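# Shelve floor cartons in the aisle's farthest shelving section

## Task

Pick up every carton lying on the aisle floor and set it on a shelf in the final shelving section at the far end of the aisle (shelves on either side count). Each carton must rest directly on the shelf board, not on another carton, stand level rather than tilted, and be fully inside the shelf edge. The robot itself must not tip over or be left leaning, or the task fails.

## Robot and tools

Robot: TidyBot++, a single-arm mobile manipulator. The base is 0.54 m long, 0.50 m wide and 0.38 m high, on four driven casters, and can drive forward, sideways and turn. On top sits one seven-joint arm, whose shoulder is 0.12 m ahead of the base centre and 0.68 m up, ending in a two-finger gripper. There is only one arm, so every argument is a single set of values, never one list per arm. Two cameras: base_camera, fixed on the base looking forward and down, and wrist_camera, which looks wherever the hand points. The arm begins folded with the hand pointing down.

Frames: the base frame has its origin on the floor below the base centre, x forward, y left, z up, in metres. hand_pose and hand_target are printed in it: position of the midpoint between closed finger pads, plus a quaternion. The hand's own z axis runs out along the fingers, and the fingers close along its y axis. The odometry frame is the base frame as it was at scene start; base_odometry reports x, y and heading (rad, left positive, -3.142 to 3.142) there, computed from wheel turns only, so slip shows up as travel and drift of a few cm accumulates.

move: one action per call. Arguments:
- base: relative offsets from where the base currently is, along its axes at the moment the command begins. translate_m (m, forward positive, -2 to 2), strafe_m (m, left positive, -2 to 2), rotate_rad (rad, counter-clockwise positive, -6.3 to 6.3). Any combination may be given.
- joints: absolute angle targets by name, in rad: joint_1_rad (base yaw of the arm, positive is clockwise from above, the opposite sense to rotate_rad), joint_2_rad shoulder (-2.249 to 2.249, 0 is upper arm vertical), joint_3_rad, joint_4_rad elbow (-2.579 to 2.579, 0 straight), joint_5_rad, joint_6_rad wrist (-2.099 to 2.099), joint_7_rad hand roll (1.57 puts the finger opening left-right when pointing down). Joints 1, 3, 5, 7 turn freely and take the shorter route, so use steps under half a turn. gripper_pos is absolute, 0 (open, about 85 mm gap) to 1 (closed); gap is roughly 85 x (1 - gripper_pos) mm.
- target: an absolute hand pose, a flat list of seven numbers [x, y, z, qw, qx, qy, qz], metres in the base frame. With target, joints may only carry gripper_pos.
- speeds: caps for this action only: translate_m and strafe_m 0.05 to 0.5 m/s (give the speed under just one of them when combining), rotate_rad 0.1 to 1.57 rad/s, gripper_pos 0.234 to 0.993 per s.
- min_time_s: 0.1 to 8 s, the shortest duration for each arm motion.
- cameras: list of base_camera, wrist_camera or all; [] for none.
- blocking: true (default) returns when everything is at rest; false returns after roughly 0.5 s while motion continues.
A move with no action just reports state and pictures.

wait(seconds 0 to 10, cameras): lets time pass; returns early once running motions settle. stop(cameras): brakes all your running motions. zoom_image(camera, region [x0, y0, x1, y1] in pixels, at most 504 each way): a closer look at the latest image. read_manual(section "licences"): licence texts only. finished_scene(scene): ends the current scene; make no further call in that reply.

Result lines: base_status, joint_status and hand_status give how each commanded motion ended: done, moving, off_target (resting short, maybe still pressing), not_followed (withheld by a check, e.g. "joint command not followed" for self-collision or "pose unreachable"), contact_stop or time_out (stops that cancel the rest of the reply's moves), torque_fault, limit_stop_at_motor_heat. Base "done" only means the wheels turned enough; a blocked base may still say done. hand_status after done usually means within about 3 cm. hand_target is where the hand would be with all joints on target. motor_effort gives percent of each motor's maximum, with the peak in brackets. base_tilt gives lean in degrees (forward, right). on_its_own lists things the robot did uncommanded. Motor temperatures: one value per arm joint; MOTOR HOT appears from 60 °C and an over-temperature fault at 75 °C. "earlier move" shows a non-blocking move's progress. ARM HIT means a hard collision with the base or itself.

Practical notes: to fix a hand position error, shift your last target by (wanted - measured). To hold still after a target, resend hand_target, not hand_pose. Loads make the arm sag; the controller does not compensate for them. A straight-down hand reaches at most about 0.94 m high, and only near the base. Targets pointing forward, low and close in front of the base are unreliable and can drive the arm into the base, which has no collision check. The arm never avoids obstacles by itself. The world keeps running while you think.

Avoid: crushing cartons (they are empty; close only slightly past first contact, at low gripper speed), gripping hard while a carton still rests on something, dropping or releasing a moving carton, hitting shelves or floor hard, driving or turning while the arm is caught on something high (tipping risk), reaching far out or swinging sideways when stretched (can tip the robot), and long holds with the arm extended (heat). If the robot leans, pull the arm back or back the base away.

Each tool is called after "Call:" as name(argument=value, ...) on one line, values as JSON.

## Session

Call:
move()

Scene clock: 0.00 s.
Motor temperatures (°C): [32 30 23 26 33 37 34]
base_odometry: x=+0.000 y=+0.000 heading=+0.000
base_tilt: forward=-0.2 right=+0.7
base_status: not commanded
joint_positions: joint_1_rad=-0.035 joint_2_rad=-0.313 joint_3_rad=+3.132 joint_4_rad=-2.544 joint_5_rad=-0.036 joint_6_rad=-0.845 joint_7_rad=+1.531 gripper_pos=+0.000
joint_status: not commanded
motor_effort: joint_1_rad=+0 joint_2_rad=-2 joint_3_rad=+0 joint_4_rad=+12 joint_5_rad=+0 joint_6_rad=+0 joint_7_rad=+0
hand_pose: x=+0.2578 y=+0.0157 z=+0.5788 quat_wxyz=(-0.014, +0.999, -0.009, +0.032) (m; base frame)
hand_target: x=+0.2577 y=+0.0157 z=+0.5788 quat_wxyz=(-0.014, +0.999, -0.009, +0.032) (m; base frame)
hand_status: not commanded
pictures: base_camera, wrist_camera

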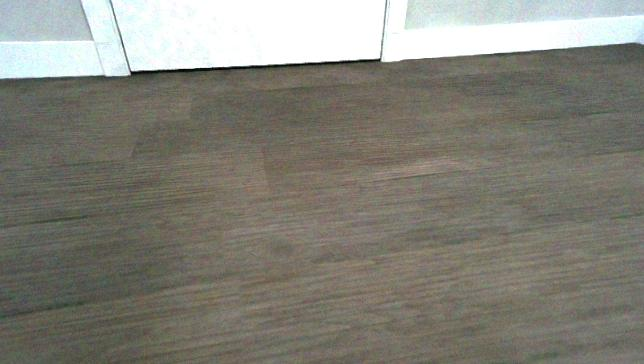

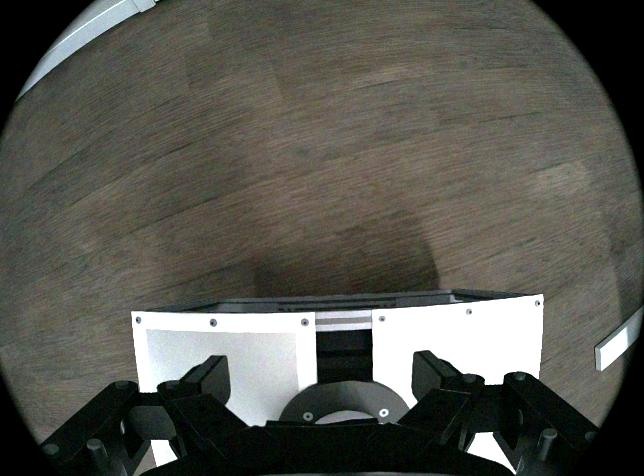

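Call:
move(base={"rotate_rad": 1.2}, cameras=["base_camera"])

Call:
move(base={"rotate_rad": 1.2}, cameras=["base_camera"])

Call:
move(base={"rotate_rad": 1.2}, cameras=["base_camera"])

Call:
move(base={"rotate_rad": 1.2}, cameras=["base_camera"])

Scene clock: 8.00 s.
move: done
base_odometry: x=+0.000 y=+0.000 heading=+1.200
base_tilt: forward=-0.2 right=+0.7
base_status: done
joint_positions: joint_1_rad=-0.035 joint_2_rad=-0.313 joint_3_rad=+3.132 joint_4_rad=-2.544 joint_5_rad=-0.036 joint_6_rad=-0.845 joint_7_rad=+1.531 gripper_pos=+0.000
joint_status: not commanded
motor_effort: joint_1_rad=+0(1) joint_2_rad=-2(3) joint_3_rad=+0(1) joint_4_rad=+12(12) joint_5_rad=+0(1) joint_6_rad=+0(1) joint_7_rad=+0(1)
hand_pose: x=+0.2578 y=+0.0157 z=+0.5788 quat_wxyz=(-0.014, +0.999, -0.009, +0.032)
hand_target: x=+0.2577 y=+0.0157 z=+0.5788 quat_wxyz=(-0.014, +0.999, -0.009, +0.032)
hand_status: not commanded

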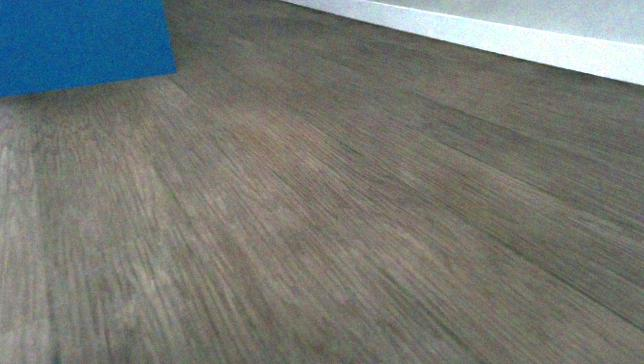

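Scene clock: 10.03 s.
move: done
base_odometry: x=+0.000 y=+0.000 heading=+2.399
base_tilt: forward=-0.2 right=+0.7
base_status: done
joint_positions: joint_1_rad=-0.035 joint_2_rad=-0.313 joint_3_rad=+3.132 joint_4_rad=-2.544 joint_5_rad=-0.036 joint_6_rad=-0.845 joint_7_rad=+1.531 gripper_pos=+0.000
joint_status: not commanded
motor_effort: joint_1_rad=+0(1) joint_2_rad=-2(3) joint_3_rad=+0(1) joint_4_rad=+12(12) joint_5_rad=+0(1) joint_6_rad=+0(1) joint_7_rad=+0(1)
hand_pose: x=+0.2578 y=+0.0157 z=+0.5788 quat_wxyz=(-0.014, +0.999, -0.009, +0.032)
hand_target: x=+0.2577 y=+0.0157 z=+0.5788 quat_wxyz=(-0.014, +0.999, -0.009, +0.032)
hand_status: not commanded

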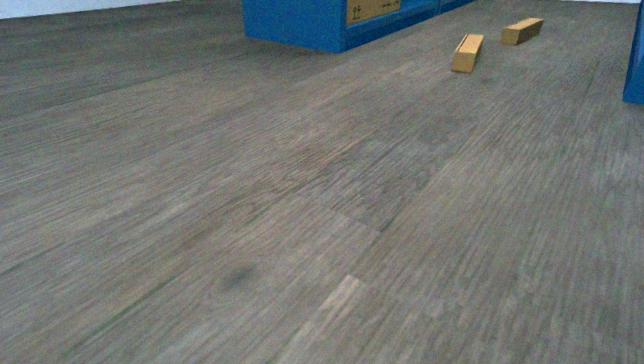

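Scene clock: 12.07 s.
move: done
base_odometry: x=+0.000 y=+0.000 heading=-2.684
base_tilt: forward=-0.2 right=+0.7
base_status: done
joint_positions: joint_1_rad=-0.035 joint_2_rad=-0.313 joint_3_rad=+3.132 joint_4_rad=-2.544 joint_5_rad=-0.036 joint_6_rad=-0.845 joint_7_rad=+1.531 gripper_pos=+0.000
joint_status: not commanded
motor_effort: joint_1_rad=+0(1) joint_2_rad=-2(3) joint_3_rad=+0(1) joint_4_rad=+12(12) joint_5_rad=+0(1) joint_6_rad=+0(1) joint_7_rad=+0(1)
hand_pose: x=+0.2578 y=+0.0157 z=+0.5788 quat_wxyz=(-0.014, +0.999, -0.009, +0.032)
hand_target: x=+0.2577 y=+0.0157 z=+0.5788 quat_wxyz=(-0.014, +0.999, -0.009, +0.032)
hand_status: not commanded

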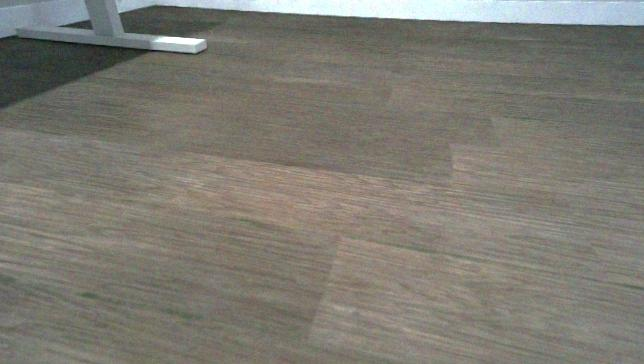

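Scene clock: 14.10 s.
move: done
base_odometry: x=+0.000 y=+0.000 heading=-1.485
base_tilt: forward=-0.2 right=+0.7
base_status: done
joint_positions: joint_1_rad=-0.035 joint_2_rad=-0.313 joint_3_rad=+3.132 joint_4_rad=-2.544 joint_5_rad=-0.036 joint_6_rad=-0.845 joint_7_rad=+1.531 gripper_pos=+0.000
joint_status: not commanded
motor_effort: joint_1_rad=+0(1) joint_2_rad=-2(3) joint_3_rad=+1(1) joint_4_rad=+12(12) joint_5_rad=+0(1) joint_6_rad=+0(1) joint_7_rad=+0(1)
hand_pose: x=+0.2578 y=+0.0157 z=+0.5788 quat_wxyz=(-0.014, +0.999, -0.009, +0.032)
hand_target: x=+0.2577 y=+0.0157 z=+0.5788 quat_wxyz=(-0.014, +0.999, -0.009, +0.032)
hand_status: not commanded

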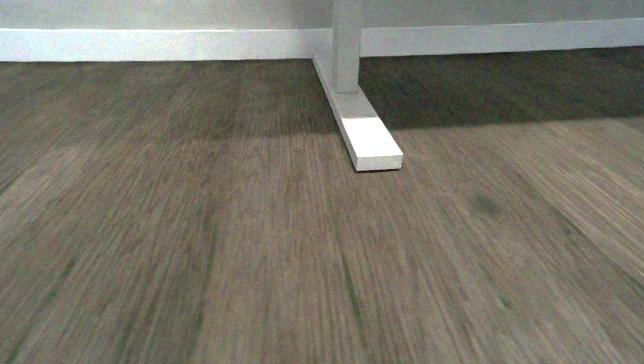

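Call:
move(base={"rotate_rad": -2.95}, cameras=["base_camera"])

Scene clock: 21.77 s.
move: done
base_odometry: x=+0.000 y=+0.000 heading=+1.849
base_tilt: forward=-0.2 right=+0.7
base_status: done
joint_positions: joint_1_rad=-0.035 joint_2_rad=-0.313 joint_3_rad=+3.132 joint_4_rad=-2.544 joint_5_rad=-0.036 joint_6_rad=-0.845 joint_7_rad=+1.531 gripper_pos=+0.000
joint_status: not commanded
motor_effort: joint_1_rad=+0(1) joint_2_rad=-2(3) joint_3_rad=+1(1) joint_4_rad=+12(12) joint_5_rad=+0(1) joint_6_rad=+1(1) joint_7_rad=+0(1)
hand_pose: x=+0.2578 y=+0.0157 z=+0.5788 quat_wxyz=(-0.014, +0.999, -0.009, +0.032)
hand_target: x=+0.2577 y=+0.0157 z=+0.5788 quat_wxyz=(-0.014, +0.999, -0.009, +0.032)
hand_status: not commanded

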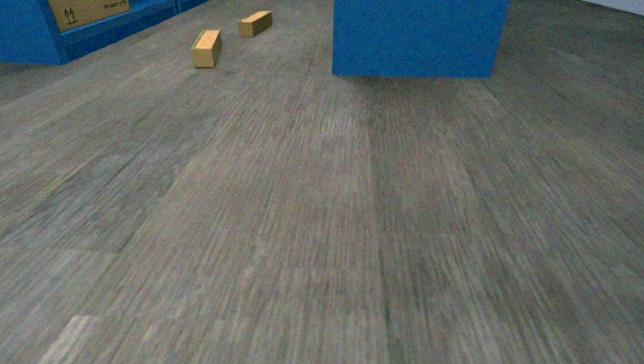

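Call:
move(joints={"joint_1_rad": 0.0, "joint_2_rad": -0.313, "joint_3_rad": 3.14, "joint_4_rad": -2.2, "joint_5_rad": 0.0, "joint_6_rad": -0.03, "joint_7_rad": 1.57}, min_time_s=2, cameras=["base_camera", "wrist_camera"])

Scene clock: 34.77 s.
move: done
base_odometry: x=+0.000 y=+0.000 heading=+1.849
base_tilt: forward=-0.2 right=+0.7
base_status: not commanded
joint_positions: joint_1_rad=-0.013 joint_2_rad=-0.313 joint_3_rad=+3.132 joint_4_rad=-2.229 joint_5_rad=-0.036 joint_6_rad=-0.079 joint_7_rad=+1.531 gripper_pos=+0.000
joint_status: all done
motor_effort: joint_1_rad=+0(2) joint_2_rad=-9(9) joint_3_rad=+0(1) joint_4_rad=+17(18) joint_5_rad=+0(1) joint_6_rad=+8(8) joint_7_rad=+0(1)
hand_pose: x=+0.5688 y=+0.0125 z=+0.8474 quat_wxyz=(-0.026, +0.840, -0.021, +0.542)
hand_target: x=+0.5810 y=+0.0021 z=+0.8787 quat_wxyz=(+0.000, +0.818, +0.000, +0.575)
hand_status: not commanded
wrist_camera: T_world_to_cam=[[-0.02371, -0.99666, -0.07816, 0.09202], [-0.42184, 0.08085, -0.90306, 1.05976], [0.90636, 0.01156, -0.42235, -0.01895]] pos_world=[0.4664, 0.00625, 0.95622]

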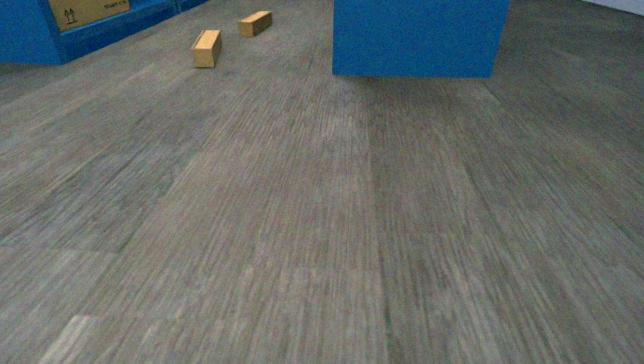

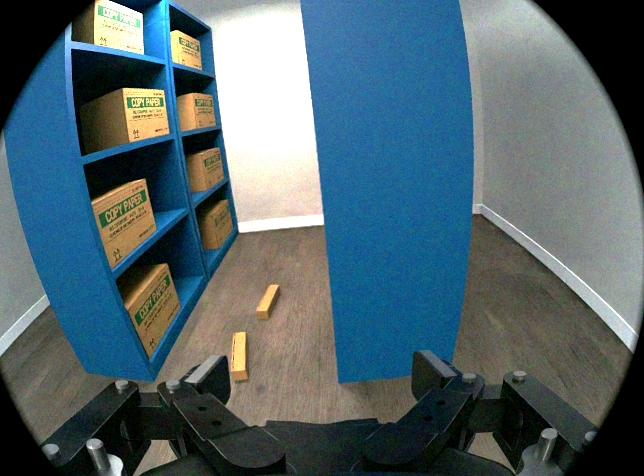

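Call:
zoom_image(camera="wrist_camera", region=[60, 0, 360, 400])

Call:
zoom_image(camera="base_camera", region=[0, 0, 340, 90])

Scaled by 1.260.

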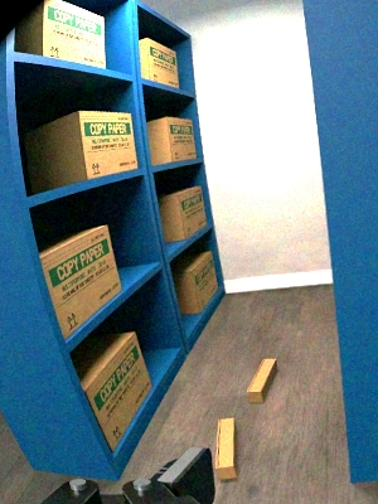

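Scaled by 1.482.

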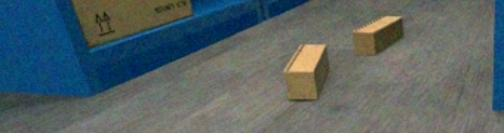

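Call:
move(base={"strafe_m": 0.42}, cameras=["base_camera", "wrist_camera"])

Scene clock: 42.67 s.
move: done
base_odometry: x=-0.404 y=-0.115 heading=+1.848
base_tilt: forward=-0.2 right=+0.7
base_status: done
joint_positions: joint_1_rad=-0.009 joint_2_rad=-0.313 joint_3_rad=+3.132 joint_4_rad=-2.229 joint_5_rad=-0.036 joint_6_rad=-0.078 joint_7_rad=+1.531 gripper_pos=+0.000
joint_status: not commanded
motor_effort: joint_1_rad=+0(1) joint_2_rad=-9(9) joint_3_rad=+0(2) joint_4_rad=+18(18) joint_5_rad=+0(1) joint_6_rad=+8(8) joint_7_rad=+0(1)
hand_pose: x=+0.5690 y=+0.0105 z=+0.8479 quat_wxyz=(-0.025, +0.839, -0.023, +0.542)
hand_target: x=+0.5810 y=+0.0021 z=+0.8787 quat_wxyz=(+0.000, +0.818, +0.000, +0.575)
hand_status: not commanded
wrist_camera: T_world_to_cam=[[-0.02809, -0.99652, -0.07841, 0.09264], [-0.42008, 0.08295, -0.90369, 1.05998], [0.90705, 0.00756, -0.42095, -0.02053]] pos_world=[0.4665, 0.00456, 0.95651]

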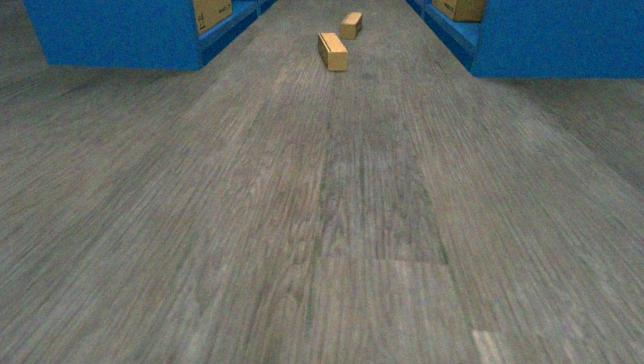

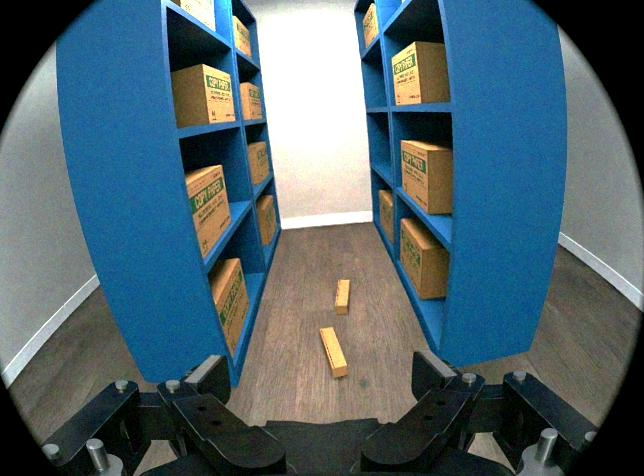

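Call:
zoom_image(camera="wrist_camera", region=[140, 0, 480, 400])

Call:
zoom_image(camera="base_camera", region=[190, 0, 480, 100])

Scaled by 1.260.

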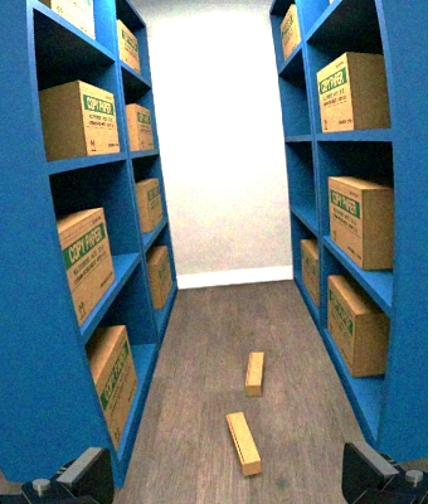

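Scaled by 1.738.

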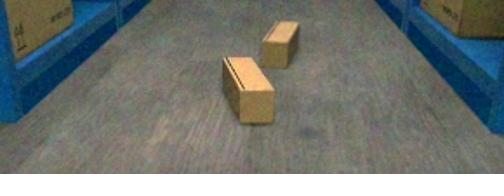

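Call:
move(base={"translate_m": 0.69, "strafe_m": -0.08, "rotate_rad": 0.12}, joints={"joint_1_rad": 0.0, "joint_2_rad": 0.3, "joint_3_rad": 3.14, "joint_4_rad": -2.2, "joint_5_rad": 0.0, "joint_6_rad": 0.144, "joint_7_rad": 1.57}, min_time_s=3, cameras=["base_camera", "wrist_camera"])

Scene clock: 120.97 s.
move: done
base_odometry: x=-0.516 y=+0.570 heading=+1.969
base_tilt: forward=-0.2 right=+0.7
base_status: done
joint_positions: joint_1_rad=-0.006 joint_2_rad=+0.266 joint_3_rad=+3.132 joint_4_rad=-2.227 joint_5_rad=-0.036 joint_6_rad=+0.098 joint_7_rad=+1.531 gripper_pos=+0.000
joint_status: all done
motor_effort: joint_1_rad=+0(2) joint_2_rad=-22(23) joint_3_rad=+0(2) joint_4_rad=+12(18) joint_5_rad=+0(1) joint_6_rad=+5(8) joint_7_rad=+0(1)
hand_pose: x=+0.6306 y=+0.0083 z=+0.6088 quat_wxyz=(-0.016, +0.931, -0.029, +0.364)
hand_target: x=+0.6516 y=+0.0022 z=+0.6119 quat_wxyz=(-0.001, +0.924, +0.000, +0.383)
hand_status: not commanded
wrist_camera: T_world_to_cam=[[-0.06235, -0.99655, -0.05483, 0.0807], [-0.73916, 0.08303, -0.66839, 0.92785], [0.67063, -0.00115, -0.74179, 0.16747]] pos_world=[0.57856, 0.00358, 0.74882]

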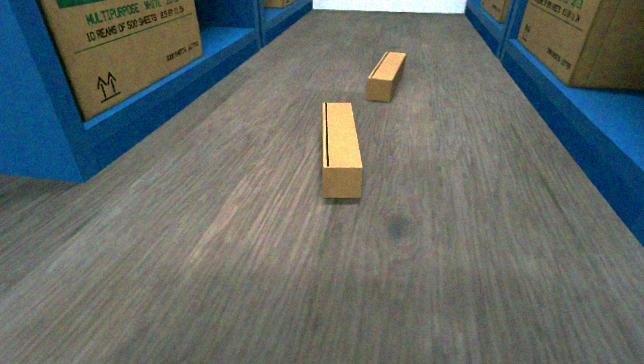

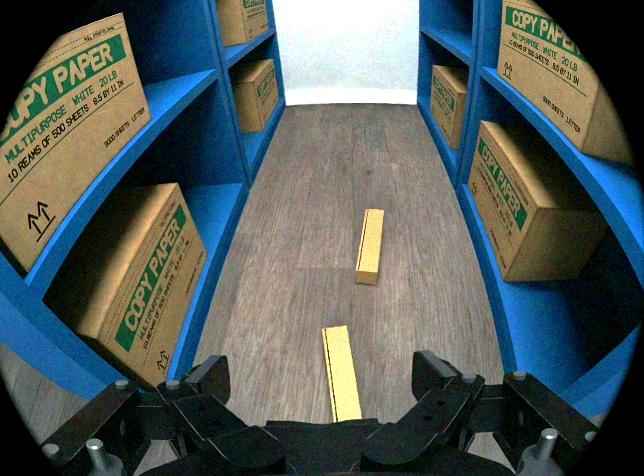

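Call:
move(joints={"joint_1_rad": 0.0, "joint_2_rad": 1.6, "joint_3_rad": 3.148, "joint_4_rad": -1.30, "joint_5_rad": 0.036, "joint_6_rad": 0.57, "joint_7_rad": 1.609}, min_time_s=4, cameras=["base_camera", "wrist_camera"])

Scene clock: 140.60 s.
move: done
base_odometry: x=-0.516 y=+0.570 heading=+1.969
base_tilt: forward=-0.2 right=+0.7
base_status: not commanded
joint_positions: joint_1_rad=-0.006 joint_2_rad=+1.555 joint_3_rad=+3.132 joint_4_rad=-1.327 joint_5_rad=-0.036 joint_6_rad=+0.524 joint_7_rad=+1.552 gripper_pos=+0.000
joint_status: all done
motor_effort: joint_1_rad=+0(1) joint_2_rad=-42(45) joint_3_rad=-1(2) joint_4_rad=+7(13) joint_5_rad=+1(1) joint_6_rad=+6(7) joint_7_rad=+0(2)
hand_pose: x=+0.8402 y=+0.0053 z=+0.1643 quat_wxyz=(-0.007, +0.924, -0.025, +0.382)
hand_target: x=+0.8405 y=+0.0041 z=+0.1499 quat_wxyz=(+0.008, +0.918, +0.037, +0.395)
hand_status: not commanded
wrist_camera: T_world_to_cam=[[-0.0609, -0.99749, -0.03604, 0.06209], [-0.71369, 0.06876, -0.69708, 0.76925], [0.69781, -0.01673, -0.71609, -0.32975]] pos_world=[0.78289, 0.00352, 0.30234]

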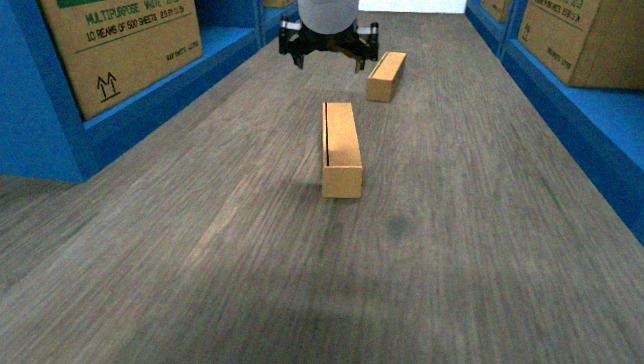

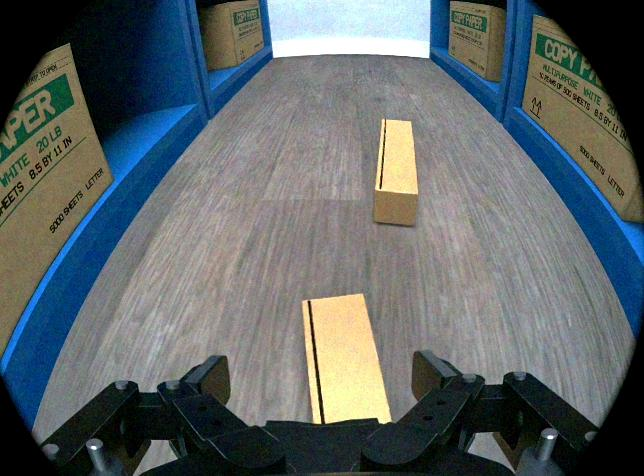

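Call:
move(base={"strafe_m": -0.06, "rotate_rad": 0.05}, speeds={"strafe_m": 0.2, "rotate_rad": 0.3}, cameras=["base_camera", "wrist_camera"])

Scene clock: 149.37 s.
move: done
base_odometry: x=-0.461 y=+0.594 heading=+2.019
base_tilt: forward=-0.2 right=+0.7
base_status: done
joint_positions: joint_1_rad=+0.003 joint_2_rad=+1.555 joint_3_rad=+3.144 joint_4_rad=-1.326 joint_5_rad=-0.031 joint_6_rad=+0.525 joint_7_rad=+1.553 gripper_pos=+0.000
joint_status: not commanded
motor_effort: joint_1_rad=+0(5) joint_2_rad=-42(43) joint_3_rad=-1(2) joint_4_rad=+7(7) joint_5_rad=+0(1) joint_6_rad=+6(6) joint_7_rad=+0(0)
hand_pose: x=+0.8406 y=-0.0073 z=+0.1645 quat_wxyz=(+0.000, +0.924, -0.025, +0.383)
hand_target: x=+0.8405 y=+0.0041 z=+0.1499 quat_wxyz=(+0.008, +0.918, +0.037, +0.395)
hand_status: not commanded
wrist_camera: T_world_to_cam=[[-0.06582, -0.99757, -0.02286, 0.05164], [-0.71237, 0.06303, -0.69896, 0.76982], [0.69871, -0.02972, -0.71479, -0.33117]] pos_world=[0.78319, -0.00685, 0.30254]

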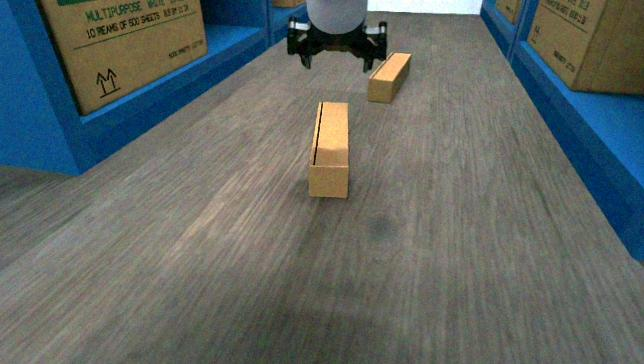

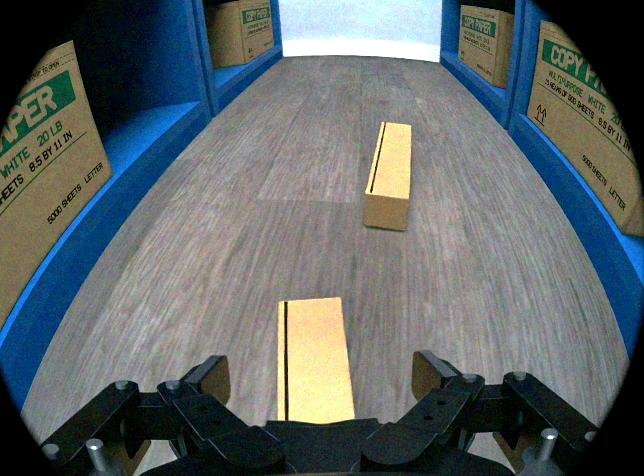

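Call:
move(base={"strafe_m": -0.024, "rotate_rad": 0.035}, speeds={"strafe_m": 0.05, "rotate_rad": 0.1}, cameras=["base_camera", "wrist_camera"])

Scene clock: 153.90 s.
move: done
base_odometry: x=-0.439 y=+0.604 heading=+2.055
base_tilt: forward=-0.2 right=+0.7
base_status: done
joint_positions: joint_1_rad=+0.003 joint_2_rad=+1.555 joint_3_rad=+3.144 joint_4_rad=-1.326 joint_5_rad=-0.031 joint_6_rad=+0.525 joint_7_rad=+1.553 gripper_pos=+0.000
joint_status: not commanded
motor_effort: joint_1_rad=+0(4) joint_2_rad=-42(43) joint_3_rad=-1(2) joint_4_rad=+7(7) joint_5_rad=+0(1) joint_6_rad=+5(6) joint_7_rad=+0(0)
hand_pose: x=+0.8407 y=-0.0069 z=+0.1646 quat_wxyz=(+0.000, +0.924, -0.024, +0.383)
hand_target: x=+0.8405 y=+0.0041 z=+0.1499 quat_wxyz=(+0.008, +0.918, +0.037, +0.395)
hand_status: not commanded
wrist_camera: T_world_to_cam=[[-0.06496, -0.99764, -0.02247, 0.05115], [-0.71219, 0.06213, -0.69924, 0.76987], [0.69898, -0.02942, -0.71454, -0.33145]] pos_world=[0.78329, -0.00655, 0.30264]

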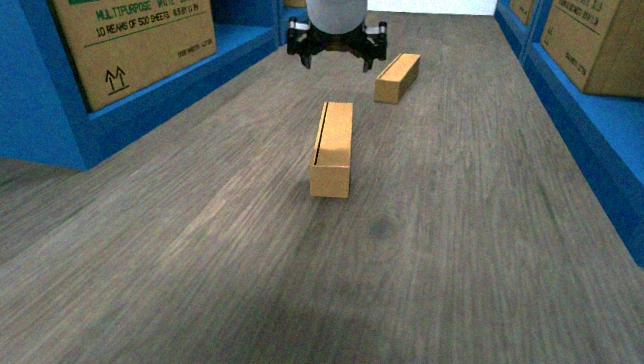

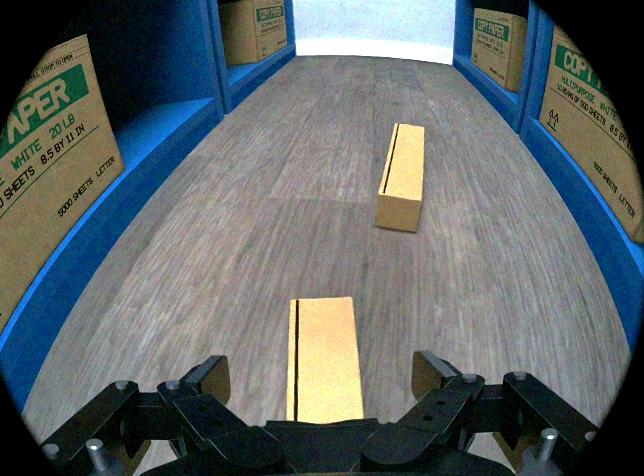

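Call:
move(base={"strafe_m": -0.005}, joints={"joint_2_rad": 1.778, "joint_4_rad": -1.122, "joint_6_rad": 0.572}, min_time_s=2, speeds={"strafe_m": 0.05}, cameras=["base_camera", "wrist_camera"])

Scene clock: 166.67 s.
move: done
base_odometry: x=-0.435 y=+0.607 heading=+2.056
base_tilt: forward=-0.2 right=+0.7
base_status: done
joint_positions: joint_1_rad=+0.002 joint_2_rad=+1.724 joint_3_rad=+3.144 joint_4_rad=-1.149 joint_5_rad=-0.030 joint_6_rad=+0.526 joint_7_rad=+1.553 gripper_pos=+0.000
joint_status: all done
motor_effort: joint_1_rad=+0(4) joint_2_rad=-42(43) joint_3_rad=-1(2) joint_4_rad=+7(8) joint_5_rad=+0(1) joint_6_rad=+6(7) joint_7_rad=+0(1)
hand_pose: x=+0.8401 y=-0.0058 z=+0.0962 quat_wxyz=(+0.000, +0.922, -0.024, +0.387)
hand_target: x=+0.8321 y=+0.0046 z=+0.0760 quat_wxyz=(+0.007, +0.918, +0.037, +0.395)
hand_status: not commanded
wrist_camera: T_world_to_cam=[[-0.06293, -0.99775, -0.02303, 0.04901], [-0.7063, 0.06083, -0.7053, 0.71706], [0.70511, -0.02812, -0.70854, -0.38551]] pos_world=[0.78137, -0.00555, 0.23372]

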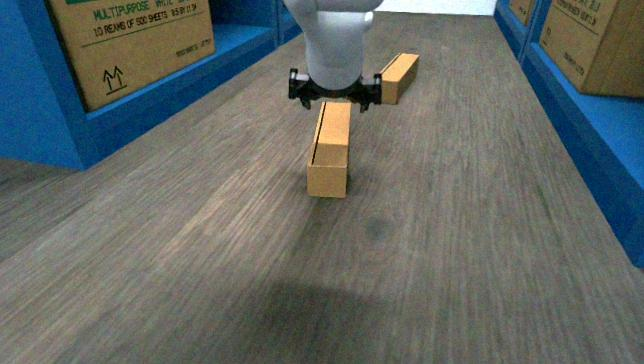

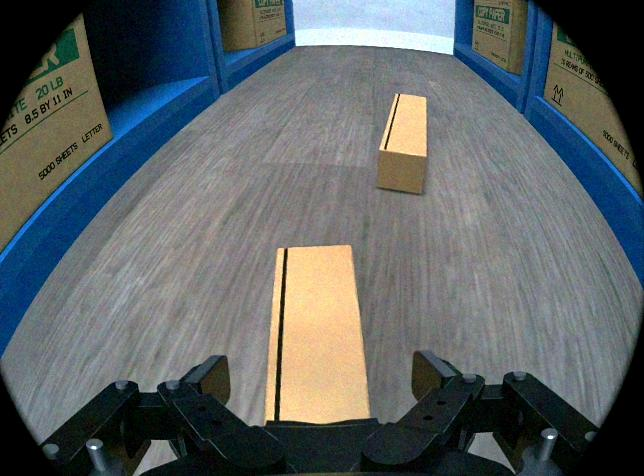

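Call:
move(joints={"joint_2_rad": 1.93, "joint_4_rad": -0.931, "joint_6_rad": 0.572}, min_time_s=2.5, cameras=["base_camera", "wrist_camera"])

Scene clock: 178.97 s.
move: done
base_odometry: x=-0.435 y=+0.607 heading=+2.056
base_tilt: forward=-0.2 right=+0.7
base_status: not commanded
joint_positions: joint_1_rad=+0.002 joint_2_rad=+1.874 joint_3_rad=+3.144 joint_4_rad=-0.960 joint_5_rad=-0.030 joint_6_rad=+0.527 joint_7_rad=+1.553 gripper_pos=+0.000
joint_status: all done
motor_effort: joint_1_rad=+0(0) joint_2_rad=-41(43) joint_3_rad=-1(1) joint_4_rad=+8(8) joint_5_rad=+1(1) joint_6_rad=+6(7) joint_7_rad=+0(1)
hand_pose: x=+0.8464 y=-0.0056 z=+0.0474 quat_wxyz=(-0.001, +0.914, -0.023, +0.405)
hand_target: x=+0.8342 y=+0.0051 z=+0.0269 quat_wxyz=(+0.008, +0.910, +0.037, +0.413)
hand_status: not commanded
wrist_camera: T_world_to_cam=[[-0.06139, -0.99779, -0.02552, 0.04733], [-0.67749, 0.06043, -0.73305, 0.66399], [0.73297, -0.02772, -0.6797, -0.44948]] pos_world=[0.78221, -0.00536, 0.18244]

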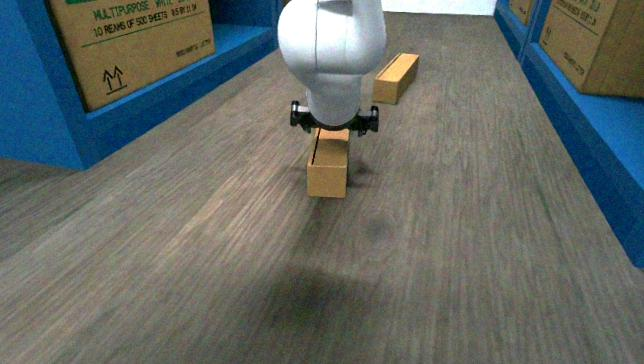

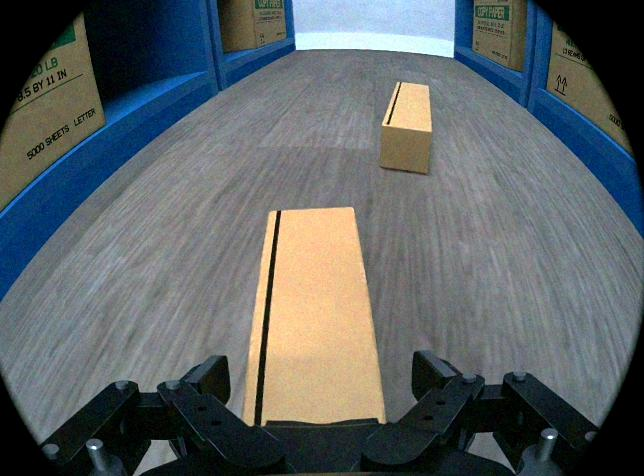

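Call:
move(base={"strafe_m": 0.003}, joints={"joint_2_rad": 1.98, "joint_4_rad": -0.875, "joint_6_rad": 0.572}, min_time_s=2, speeds={"strafe_m": 0.05}, cameras=["base_camera", "wrist_camera"])

Scene clock: 188.27 s.
move: done
base_odometry: x=-0.437 y=+0.605 heading=+2.055
base_tilt: forward=-0.2 right=+0.7
base_status: done
joint_positions: joint_1_rad=+0.001 joint_2_rad=+1.923 joint_3_rad=+3.144 joint_4_rad=-0.904 joint_5_rad=-0.030 joint_6_rad=+0.527 joint_7_rad=+1.553 gripper_pos=+0.000
joint_status: all done
motor_effort: joint_1_rad=+0(3) joint_2_rad=-41(42) joint_3_rad=-1(1) joint_4_rad=+8(8) joint_5_rad=+0(1) joint_6_rad=+6(7) joint_7_rad=+0(1)
hand_pose: x=+0.8427 y=-0.0050 z=+0.0297 quat_wxyz=(-0.001, +0.913, -0.023, +0.408)
hand_target: x=+0.8294 y=+0.0053 z=+0.0093 quat_wxyz=(+0.008, +0.909, +0.038, +0.416)
hand_status: not commanded
wrist_camera: T_world_to_cam=[[-0.06032, -0.99784, -0.02591, 0.04643], [-0.67323, 0.05983, -0.73701, 0.6451], [0.73697, -0.02702, -0.67539, -0.46229]] pos_world=[0.7778, -0.00476, 0.16443]

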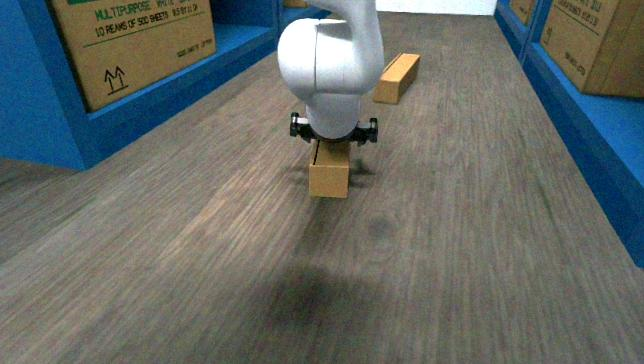

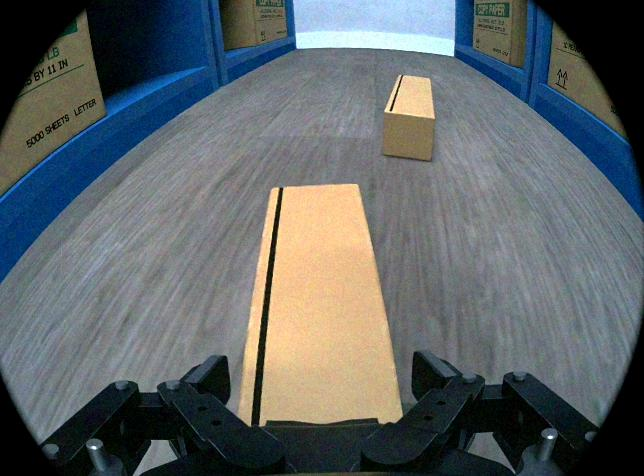

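Call:
move(joints={"gripper_pos": 0.27}, speeds={"gripper_pos": 0.234}, cameras=["wrist_camera"])

Call:
move(joints={"gripper_pos": 0.31}, speeds={"gripper_pos": 0.234}, cameras=["wrist_camera"])

Scene clock: 192.83 s.
move: done
base_odometry: x=-0.437 y=+0.605 heading=+2.055
base_tilt: forward=-0.2 right=+0.7
base_status: not commanded
joint_positions: joint_1_rad=+0.001 joint_2_rad=+1.924 joint_3_rad=+3.144 joint_4_rad=-0.901 joint_5_rad=-0.030 joint_6_rad=+0.532 joint_7_rad=+1.553 gripper_pos=+0.271
joint_status: all done
motor_effort: joint_1_rad=+1(2) joint_2_rad=-40(41) joint_3_rad=+0(1) joint_4_rad=+8(8) joint_5_rad=+0(1) joint_6_rad=+6(6) joint_7_rad=+0(0)
hand_pose: x=+0.8454 y=-0.0048 z=+0.0320 quat_wxyz=(-0.001, +0.911, -0.023, +0.412)
hand_target: x=+0.8294 y=+0.0053 z=+0.0093 quat_wxyz=(+0.008, +0.909, +0.038, +0.416)
hand_status: not commanded
wrist_camera: T_world_to_cam=[[-0.05961, -0.99788, -0.02619, 0.04626], [-0.66687, 0.05933, -0.74281, 0.6434], [0.74279, -0.02682, -0.66899, -0.46791]] pos_world=[0.77938, -0.00456, 0.16611]

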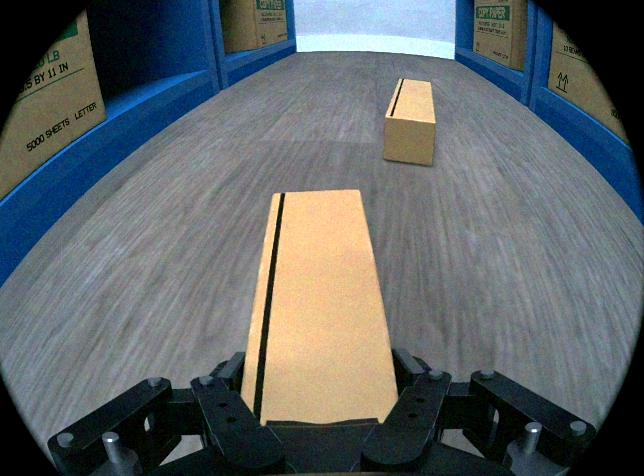

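Scene clock: 193.57 s.
move: done
base_odometry: x=-0.437 y=+0.605 heading=+2.055
base_tilt: forward=-0.2 right=+0.7
base_status: not commanded
joint_positions: joint_1_rad=+0.001 joint_2_rad=+1.924 joint_3_rad=+3.144 joint_4_rad=-0.901 joint_5_rad=-0.030 joint_6_rad=+0.533 joint_7_rad=+1.553 gripper_pos=+0.310
joint_status: all done
motor_effort: joint_1_rad=+1(1) joint_2_rad=-39(40) joint_3_rad=+0(1) joint_4_rad=+8(8) joint_5_rad=+0(1) joint_6_rad=+6(6) joint_7_rad=+0(0)
hand_pose: x=+0.8458 y=-0.0048 z=+0.0323 quat_wxyz=(-0.001, +0.911, -0.023, +0.412)
hand_target: x=+0.8294 y=+0.0053 z=+0.0093 quat_wxyz=(+0.008, +0.909, +0.038, +0.416)
hand_status: not commanded
wrist_camera: T_world_to_cam=[[-0.05957, -0.99788, -0.02628, 0.04626], [-0.66576, 0.05933, -0.7438, 0.64299], [0.74378, -0.02682, -0.66789, -0.46874]] pos_world=[0.77948, -0.00456, 0.1664]

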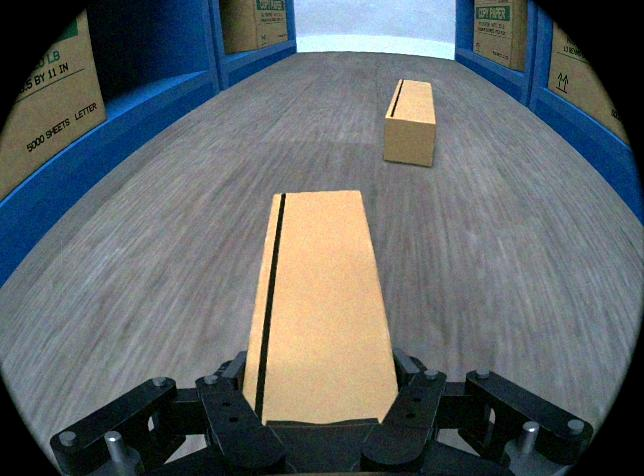

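Call:
zoom_image(camera="wrist_camera", region=[200, 320, 440, 440])

Scaled by 2.100.

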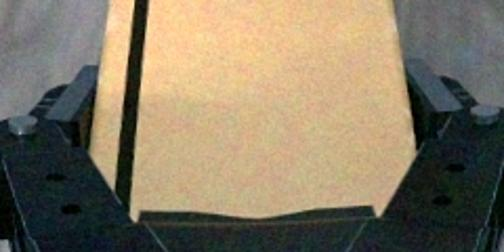

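Call:
move(joints={"gripper_pos": 0.325}, speeds={"gripper_pos": 0.234}, cameras=["wrist_camera"])

Call:
zoom_image(camera="wrist_camera", region=[200, 320, 440, 440])

Call:
move(joints={"gripper_pos": 0.34}, speeds={"gripper_pos": 0.234}, cameras=["wrist_camera"])

Call:
zoom_image(camera="wrist_camera", region=[200, 320, 440, 440])

Scene clock: 200.07 s.
move: done
base_odometry: x=-0.437 y=+0.605 heading=+2.055
base_tilt: forward=-0.2 right=+0.7
base_status: not commanded
joint_positions: joint_1_rad=+0.001 joint_2_rad=+1.924 joint_3_rad=+3.144 joint_4_rad=-0.901 joint_5_rad=-0.030 joint_6_rad=+0.533 joint_7_rad=+1.553 gripper_pos=+0.321
joint_status: all done
motor_effort: joint_1_rad=+0(1) joint_2_rad=-39(40) joint_3_rad=+0(1) joint_4_rad=+8(8) joint_5_rad=+0(0) joint_6_rad=+6(6) joint_7_rad=+0(0)
hand_pose: x=+0.8459 y=-0.0048 z=+0.0324 quat_wxyz=(-0.001, +0.911, -0.023, +0.413)
hand_target: x=+0.8294 y=+0.0053 z=+0.0093 quat_wxyz=(+0.008, +0.909, +0.038, +0.416)
hand_status: not commanded
wrist_camera: T_world_to_cam=[[-0.0595, -0.99788, -0.02622, 0.0462], [-0.6655, 0.05923, -0.74404, 0.64289], [0.74402, -0.02682, -0.66762, -0.46905]] pos_world=[0.77958, -0.00456, 0.1664]

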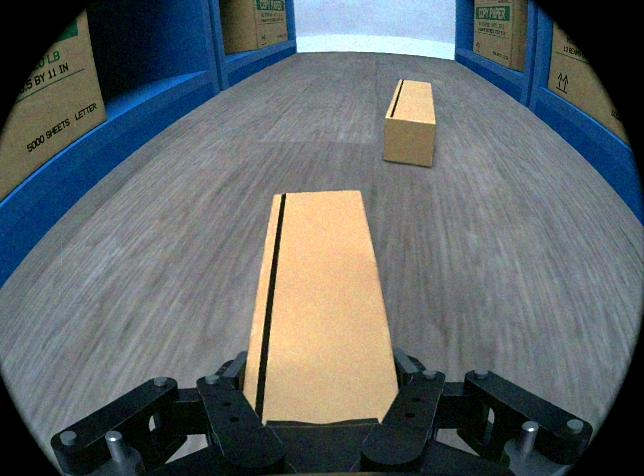

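Scaled by 2.100.

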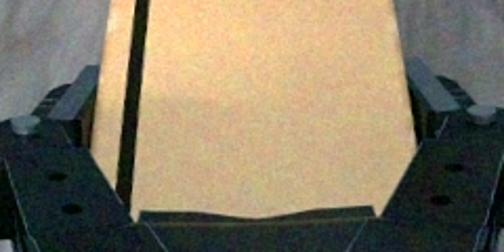

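Scene clock: 201.07 s.
move: done
base_odometry: x=-0.437 y=+0.605 heading=+2.055
base_tilt: forward=-0.2 right=+0.7
base_status: not commanded
joint_positions: joint_1_rad=+0.001 joint_2_rad=+1.924 joint_3_rad=+3.144 joint_4_rad=-0.901 joint_5_rad=-0.030 joint_6_rad=+0.534 joint_7_rad=+1.553 gripper_pos=+0.337
joint_status: all done
motor_effort: joint_1_rad=+0(1) joint_2_rad=-39(40) joint_3_rad=+0(1) joint_4_rad=+7(8) joint_5_rad=+0(1) joint_6_rad=+5(6) joint_7_rad=+0(0)
hand_pose: x=+0.8460 y=-0.0048 z=+0.0326 quat_wxyz=(-0.001, +0.910, -0.022, +0.413)
hand_target: x=+0.8294 y=+0.0053 z=+0.0093 quat_wxyz=(+0.008, +0.909, +0.038, +0.416)
hand_status: not commanded
wrist_camera: T_world_to_cam=[[-0.05921, -0.99791, -0.02597, 0.04594], [-0.665, 0.05883, -0.74453, 0.64279], [0.7445, -0.02681, -0.66709, -0.46945]] pos_world=[0.77968, -0.00456, 0.1666]

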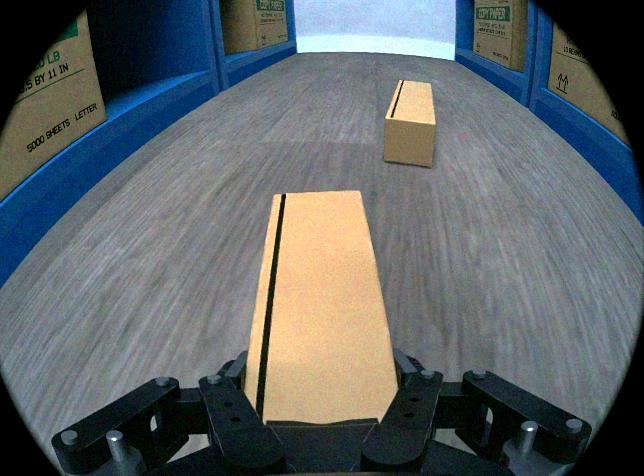

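Scaled by 2.100.

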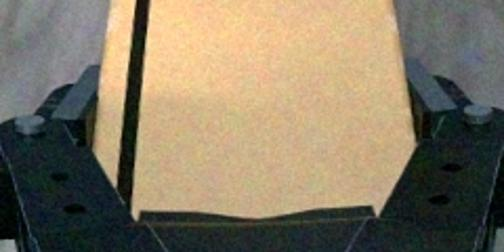

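Call:
move(joints={"joint_2_rad": 1.61, "joint_4_rad": -1.31, "joint_6_rad": 0.65}, min_time_s=4, cameras=["base_camera", "wrist_camera"])

Scene clock: 215.60 s.
move: done
base_odometry: x=-0.437 y=+0.605 heading=+2.055
base_tilt: forward=-0.2 right=+0.7
base_status: not commanded
joint_positions: joint_1_rad=+0.001 joint_2_rad=+1.674 joint_3_rad=+3.144 joint_4_rad=-1.290 joint_5_rad=-0.030 joint_6_rad=+0.602 joint_7_rad=+1.553 gripper_pos=+0.337
joint_status: all done
motor_effort: joint_1_rad=+0(0) joint_2_rad=-42(42) joint_3_rad=-1(1) joint_4_rad=+6(8) joint_5_rad=+0(1) joint_6_rad=+6(7) joint_7_rad=+0(1)
hand_pose: x=+0.8118 y=-0.0057 z=+0.1077 quat_wxyz=(+0.001, +0.925, -0.022, +0.380)
hand_target: x=+0.8466 y=+0.0050 z=+0.1582 quat_wxyz=(+0.007, +0.906, +0.036, +0.422)
hand_status: not commanded
wrist_camera: T_world_to_cam=[[-0.06201, -0.99789, -0.01922, 0.04652], [-0.71678, 0.05792, -0.69489, 0.71258], [0.69454, -0.02931, -0.71886, -0.34779]] pos_world=[0.7552, -0.00505, 0.24605]

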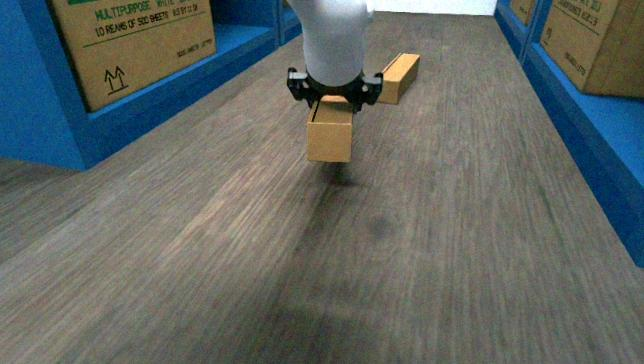

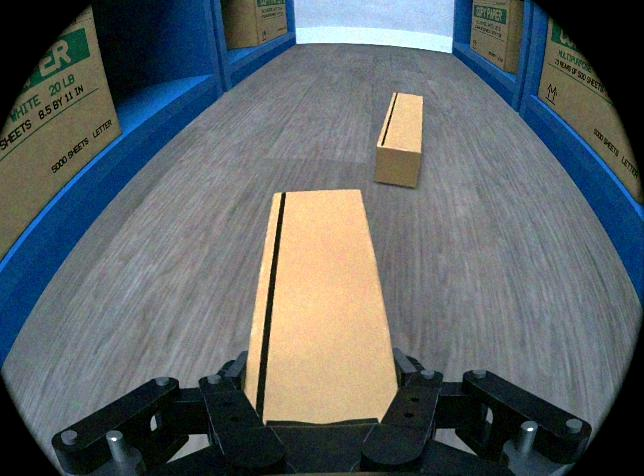

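Call:
move(base={"translate_m": -0.5}, speeds={"translate_m": 0.3}, cameras=[])

Call:
move(base={"rotate_rad": 1.57}, speeds={"rotate_rad": 0.6}, cameras=["base_camera", "wrist_camera"])

Scene clock: 237.00 s.
move: done
base_odometry: x=-0.204 y=+0.163 heading=+2.055
base_tilt: forward=-0.2 right=+0.7
base_status: done
joint_positions: joint_1_rad=+0.001 joint_2_rad=+1.666 joint_3_rad=+3.144 joint_4_rad=-1.298 joint_5_rad=-0.030 joint_6_rad=+0.606 joint_7_rad=+1.553 gripper_pos=+0.337
joint_status: not commanded
motor_effort: joint_1_rad=+0(1) joint_2_rad=-41(43) joint_3_rad=-1(1) joint_4_rad=+6(8) joint_5_rad=+1(1) joint_6_rad=+6(7) joint_7_rad=+0(0)
hand_pose: x=+0.8131 y=-0.0057 z=+0.1120 quat_wxyz=(+0.001, +0.924, -0.022, +0.382)
hand_target: x=+0.8466 y=+0.0050 z=+0.1582 quat_wxyz=(+0.007, +0.906, +0.036, +0.422)
hand_status: not commanded

Scene clock: 240.63 s.
move: done
base_odometry: x=-0.205 y=+0.163 heading=-2.658
base_tilt: forward=-0.1 right=+0.7
base_status: done
joint_positions: joint_1_rad=+0.001 joint_2_rad=+1.665 joint_3_rad=+3.146 joint_4_rad=-1.298 joint_5_rad=-0.027 joint_6_rad=+0.606 joint_7_rad=+1.553 gripper_pos=+0.337
joint_status: not commanded
motor_effort: joint_1_rad=+0(5) joint_2_rad=-41(42) joint_3_rad=-1(3) joint_4_rad=+6(6) joint_5_rad=+1(1) joint_6_rad=+6(6) joint_7_rad=+0(1)
hand_pose: x=+0.8133 y=-0.0063 z=+0.1122 quat_wxyz=(+0.002, +0.924, -0.021, +0.382)
hand_target: x=+0.8466 y=+0.0050 z=+0.1582 quat_wxyz=(+0.007, +0.906, +0.036, +0.422)
hand_status: not commanded
wrist_camera: T_world_to_cam=[[-0.0592, -0.9981, -0.01714, 0.04361], [-0.7137, 0.05432, -0.69834, 0.71474], [0.69795, -0.02911, -0.71556, -0.34874]] pos_world=[0.75609, -0.00545, 0.25034]

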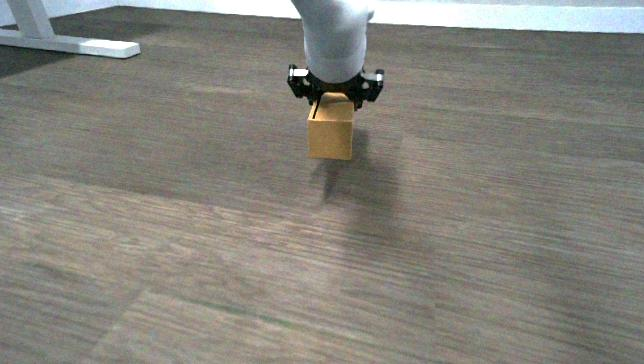

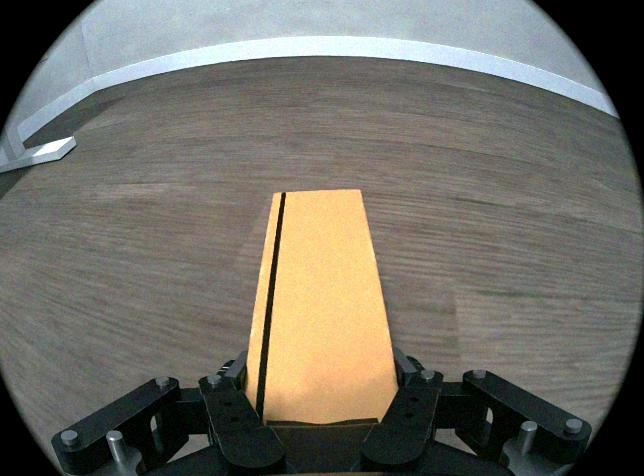

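Call:
move(joints={"joint_2_rad": 1.92, "joint_4_rad": -0.94, "joint_6_rad": 0.56}, min_time_s=4, cameras=["base_camera", "wrist_camera"])

Scene clock: 249.13 s.
move: done
base_odometry: x=-0.205 y=+0.163 heading=-2.658
base_tilt: forward=-0.2 right=+0.7
base_status: not commanded
joint_positions: joint_1_rad=+0.001 joint_2_rad=+1.868 joint_3_rad=+3.146 joint_4_rad=-0.970 joint_5_rad=-0.027 joint_6_rad=+0.606 joint_7_rad=+1.553 gripper_pos=+0.337
joint_status: all done
motor_effort: joint_1_rad=+0(0) joint_2_rad=-42(44) joint_3_rad=-1(1) joint_4_rad=+8(9) joint_5_rad=+0(1) joint_6_rad=+6(8) joint_7_rad=+0(1)
hand_pose: x=+0.8610 y=-0.0058 z=+0.0675 quat_wxyz=(+0.000, +0.898, -0.020, +0.439)
hand_target: x=+0.8337 y=+0.0049 z=+0.0283 quat_wxyz=(+0.008, +0.912, +0.037, +0.408)
hand_status: not commanded
wrist_camera: T_world_to_cam=[[-0.05523, -0.99817, -0.02447, 0.04324], [-0.62083, 0.05353, -0.78211, 0.64317], [0.78199, -0.02801, -0.62265, -0.49259]] pos_world=[0.78689, -0.00506, 0.19738]

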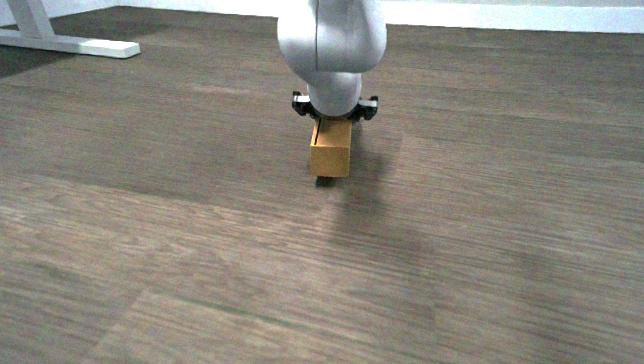

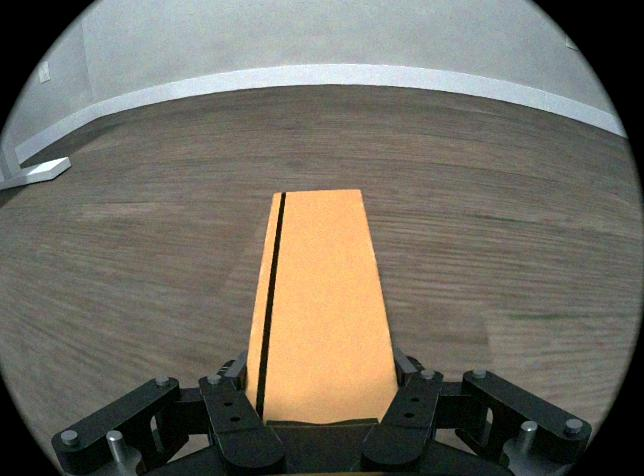

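Call:
move(joints={"joint_2_rad": 1.945, "joint_4_rad": -0.91, "joint_6_rad": 0.50}, min_time_s=3, cameras=["base_camera"])

Scene clock: 254.70 s.
move: done
base_odometry: x=-0.205 y=+0.163 heading=-2.658
base_tilt: forward=-0.2 right=+0.7
base_status: not commanded
joint_positions: joint_1_rad=+0.001 joint_2_rad=+1.890 joint_3_rad=+3.146 joint_4_rad=-0.942 joint_5_rad=-0.027 joint_6_rad=+0.549 joint_7_rad=+1.553 gripper_pos=+0.337
joint_status: all done
motor_effort: joint_1_rad=+0(0) joint_2_rad=-42(43) joint_3_rad=-1(1) joint_4_rad=+8(9) joint_5_rad=+0(1) joint_6_rad=+7(8) joint_7_rad=+0(1)
hand_pose: x=+0.8499 y=-0.0054 z=+0.0469 quat_wxyz=(+0.000, +0.909, -0.020, +0.416)
hand_target: x=+0.8197 y=+0.0043 z=+0.0065 quat_wxyz=(+0.008, +0.923, +0.038, +0.383)
hand_status: not commanded

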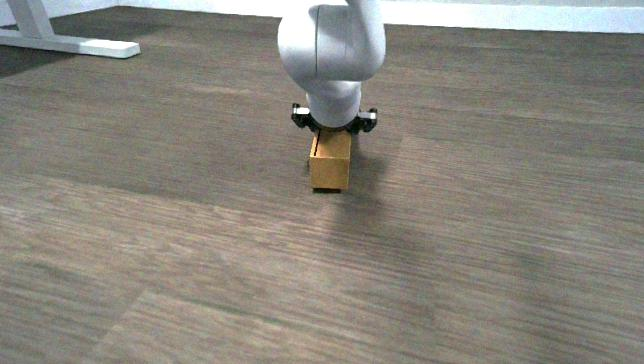

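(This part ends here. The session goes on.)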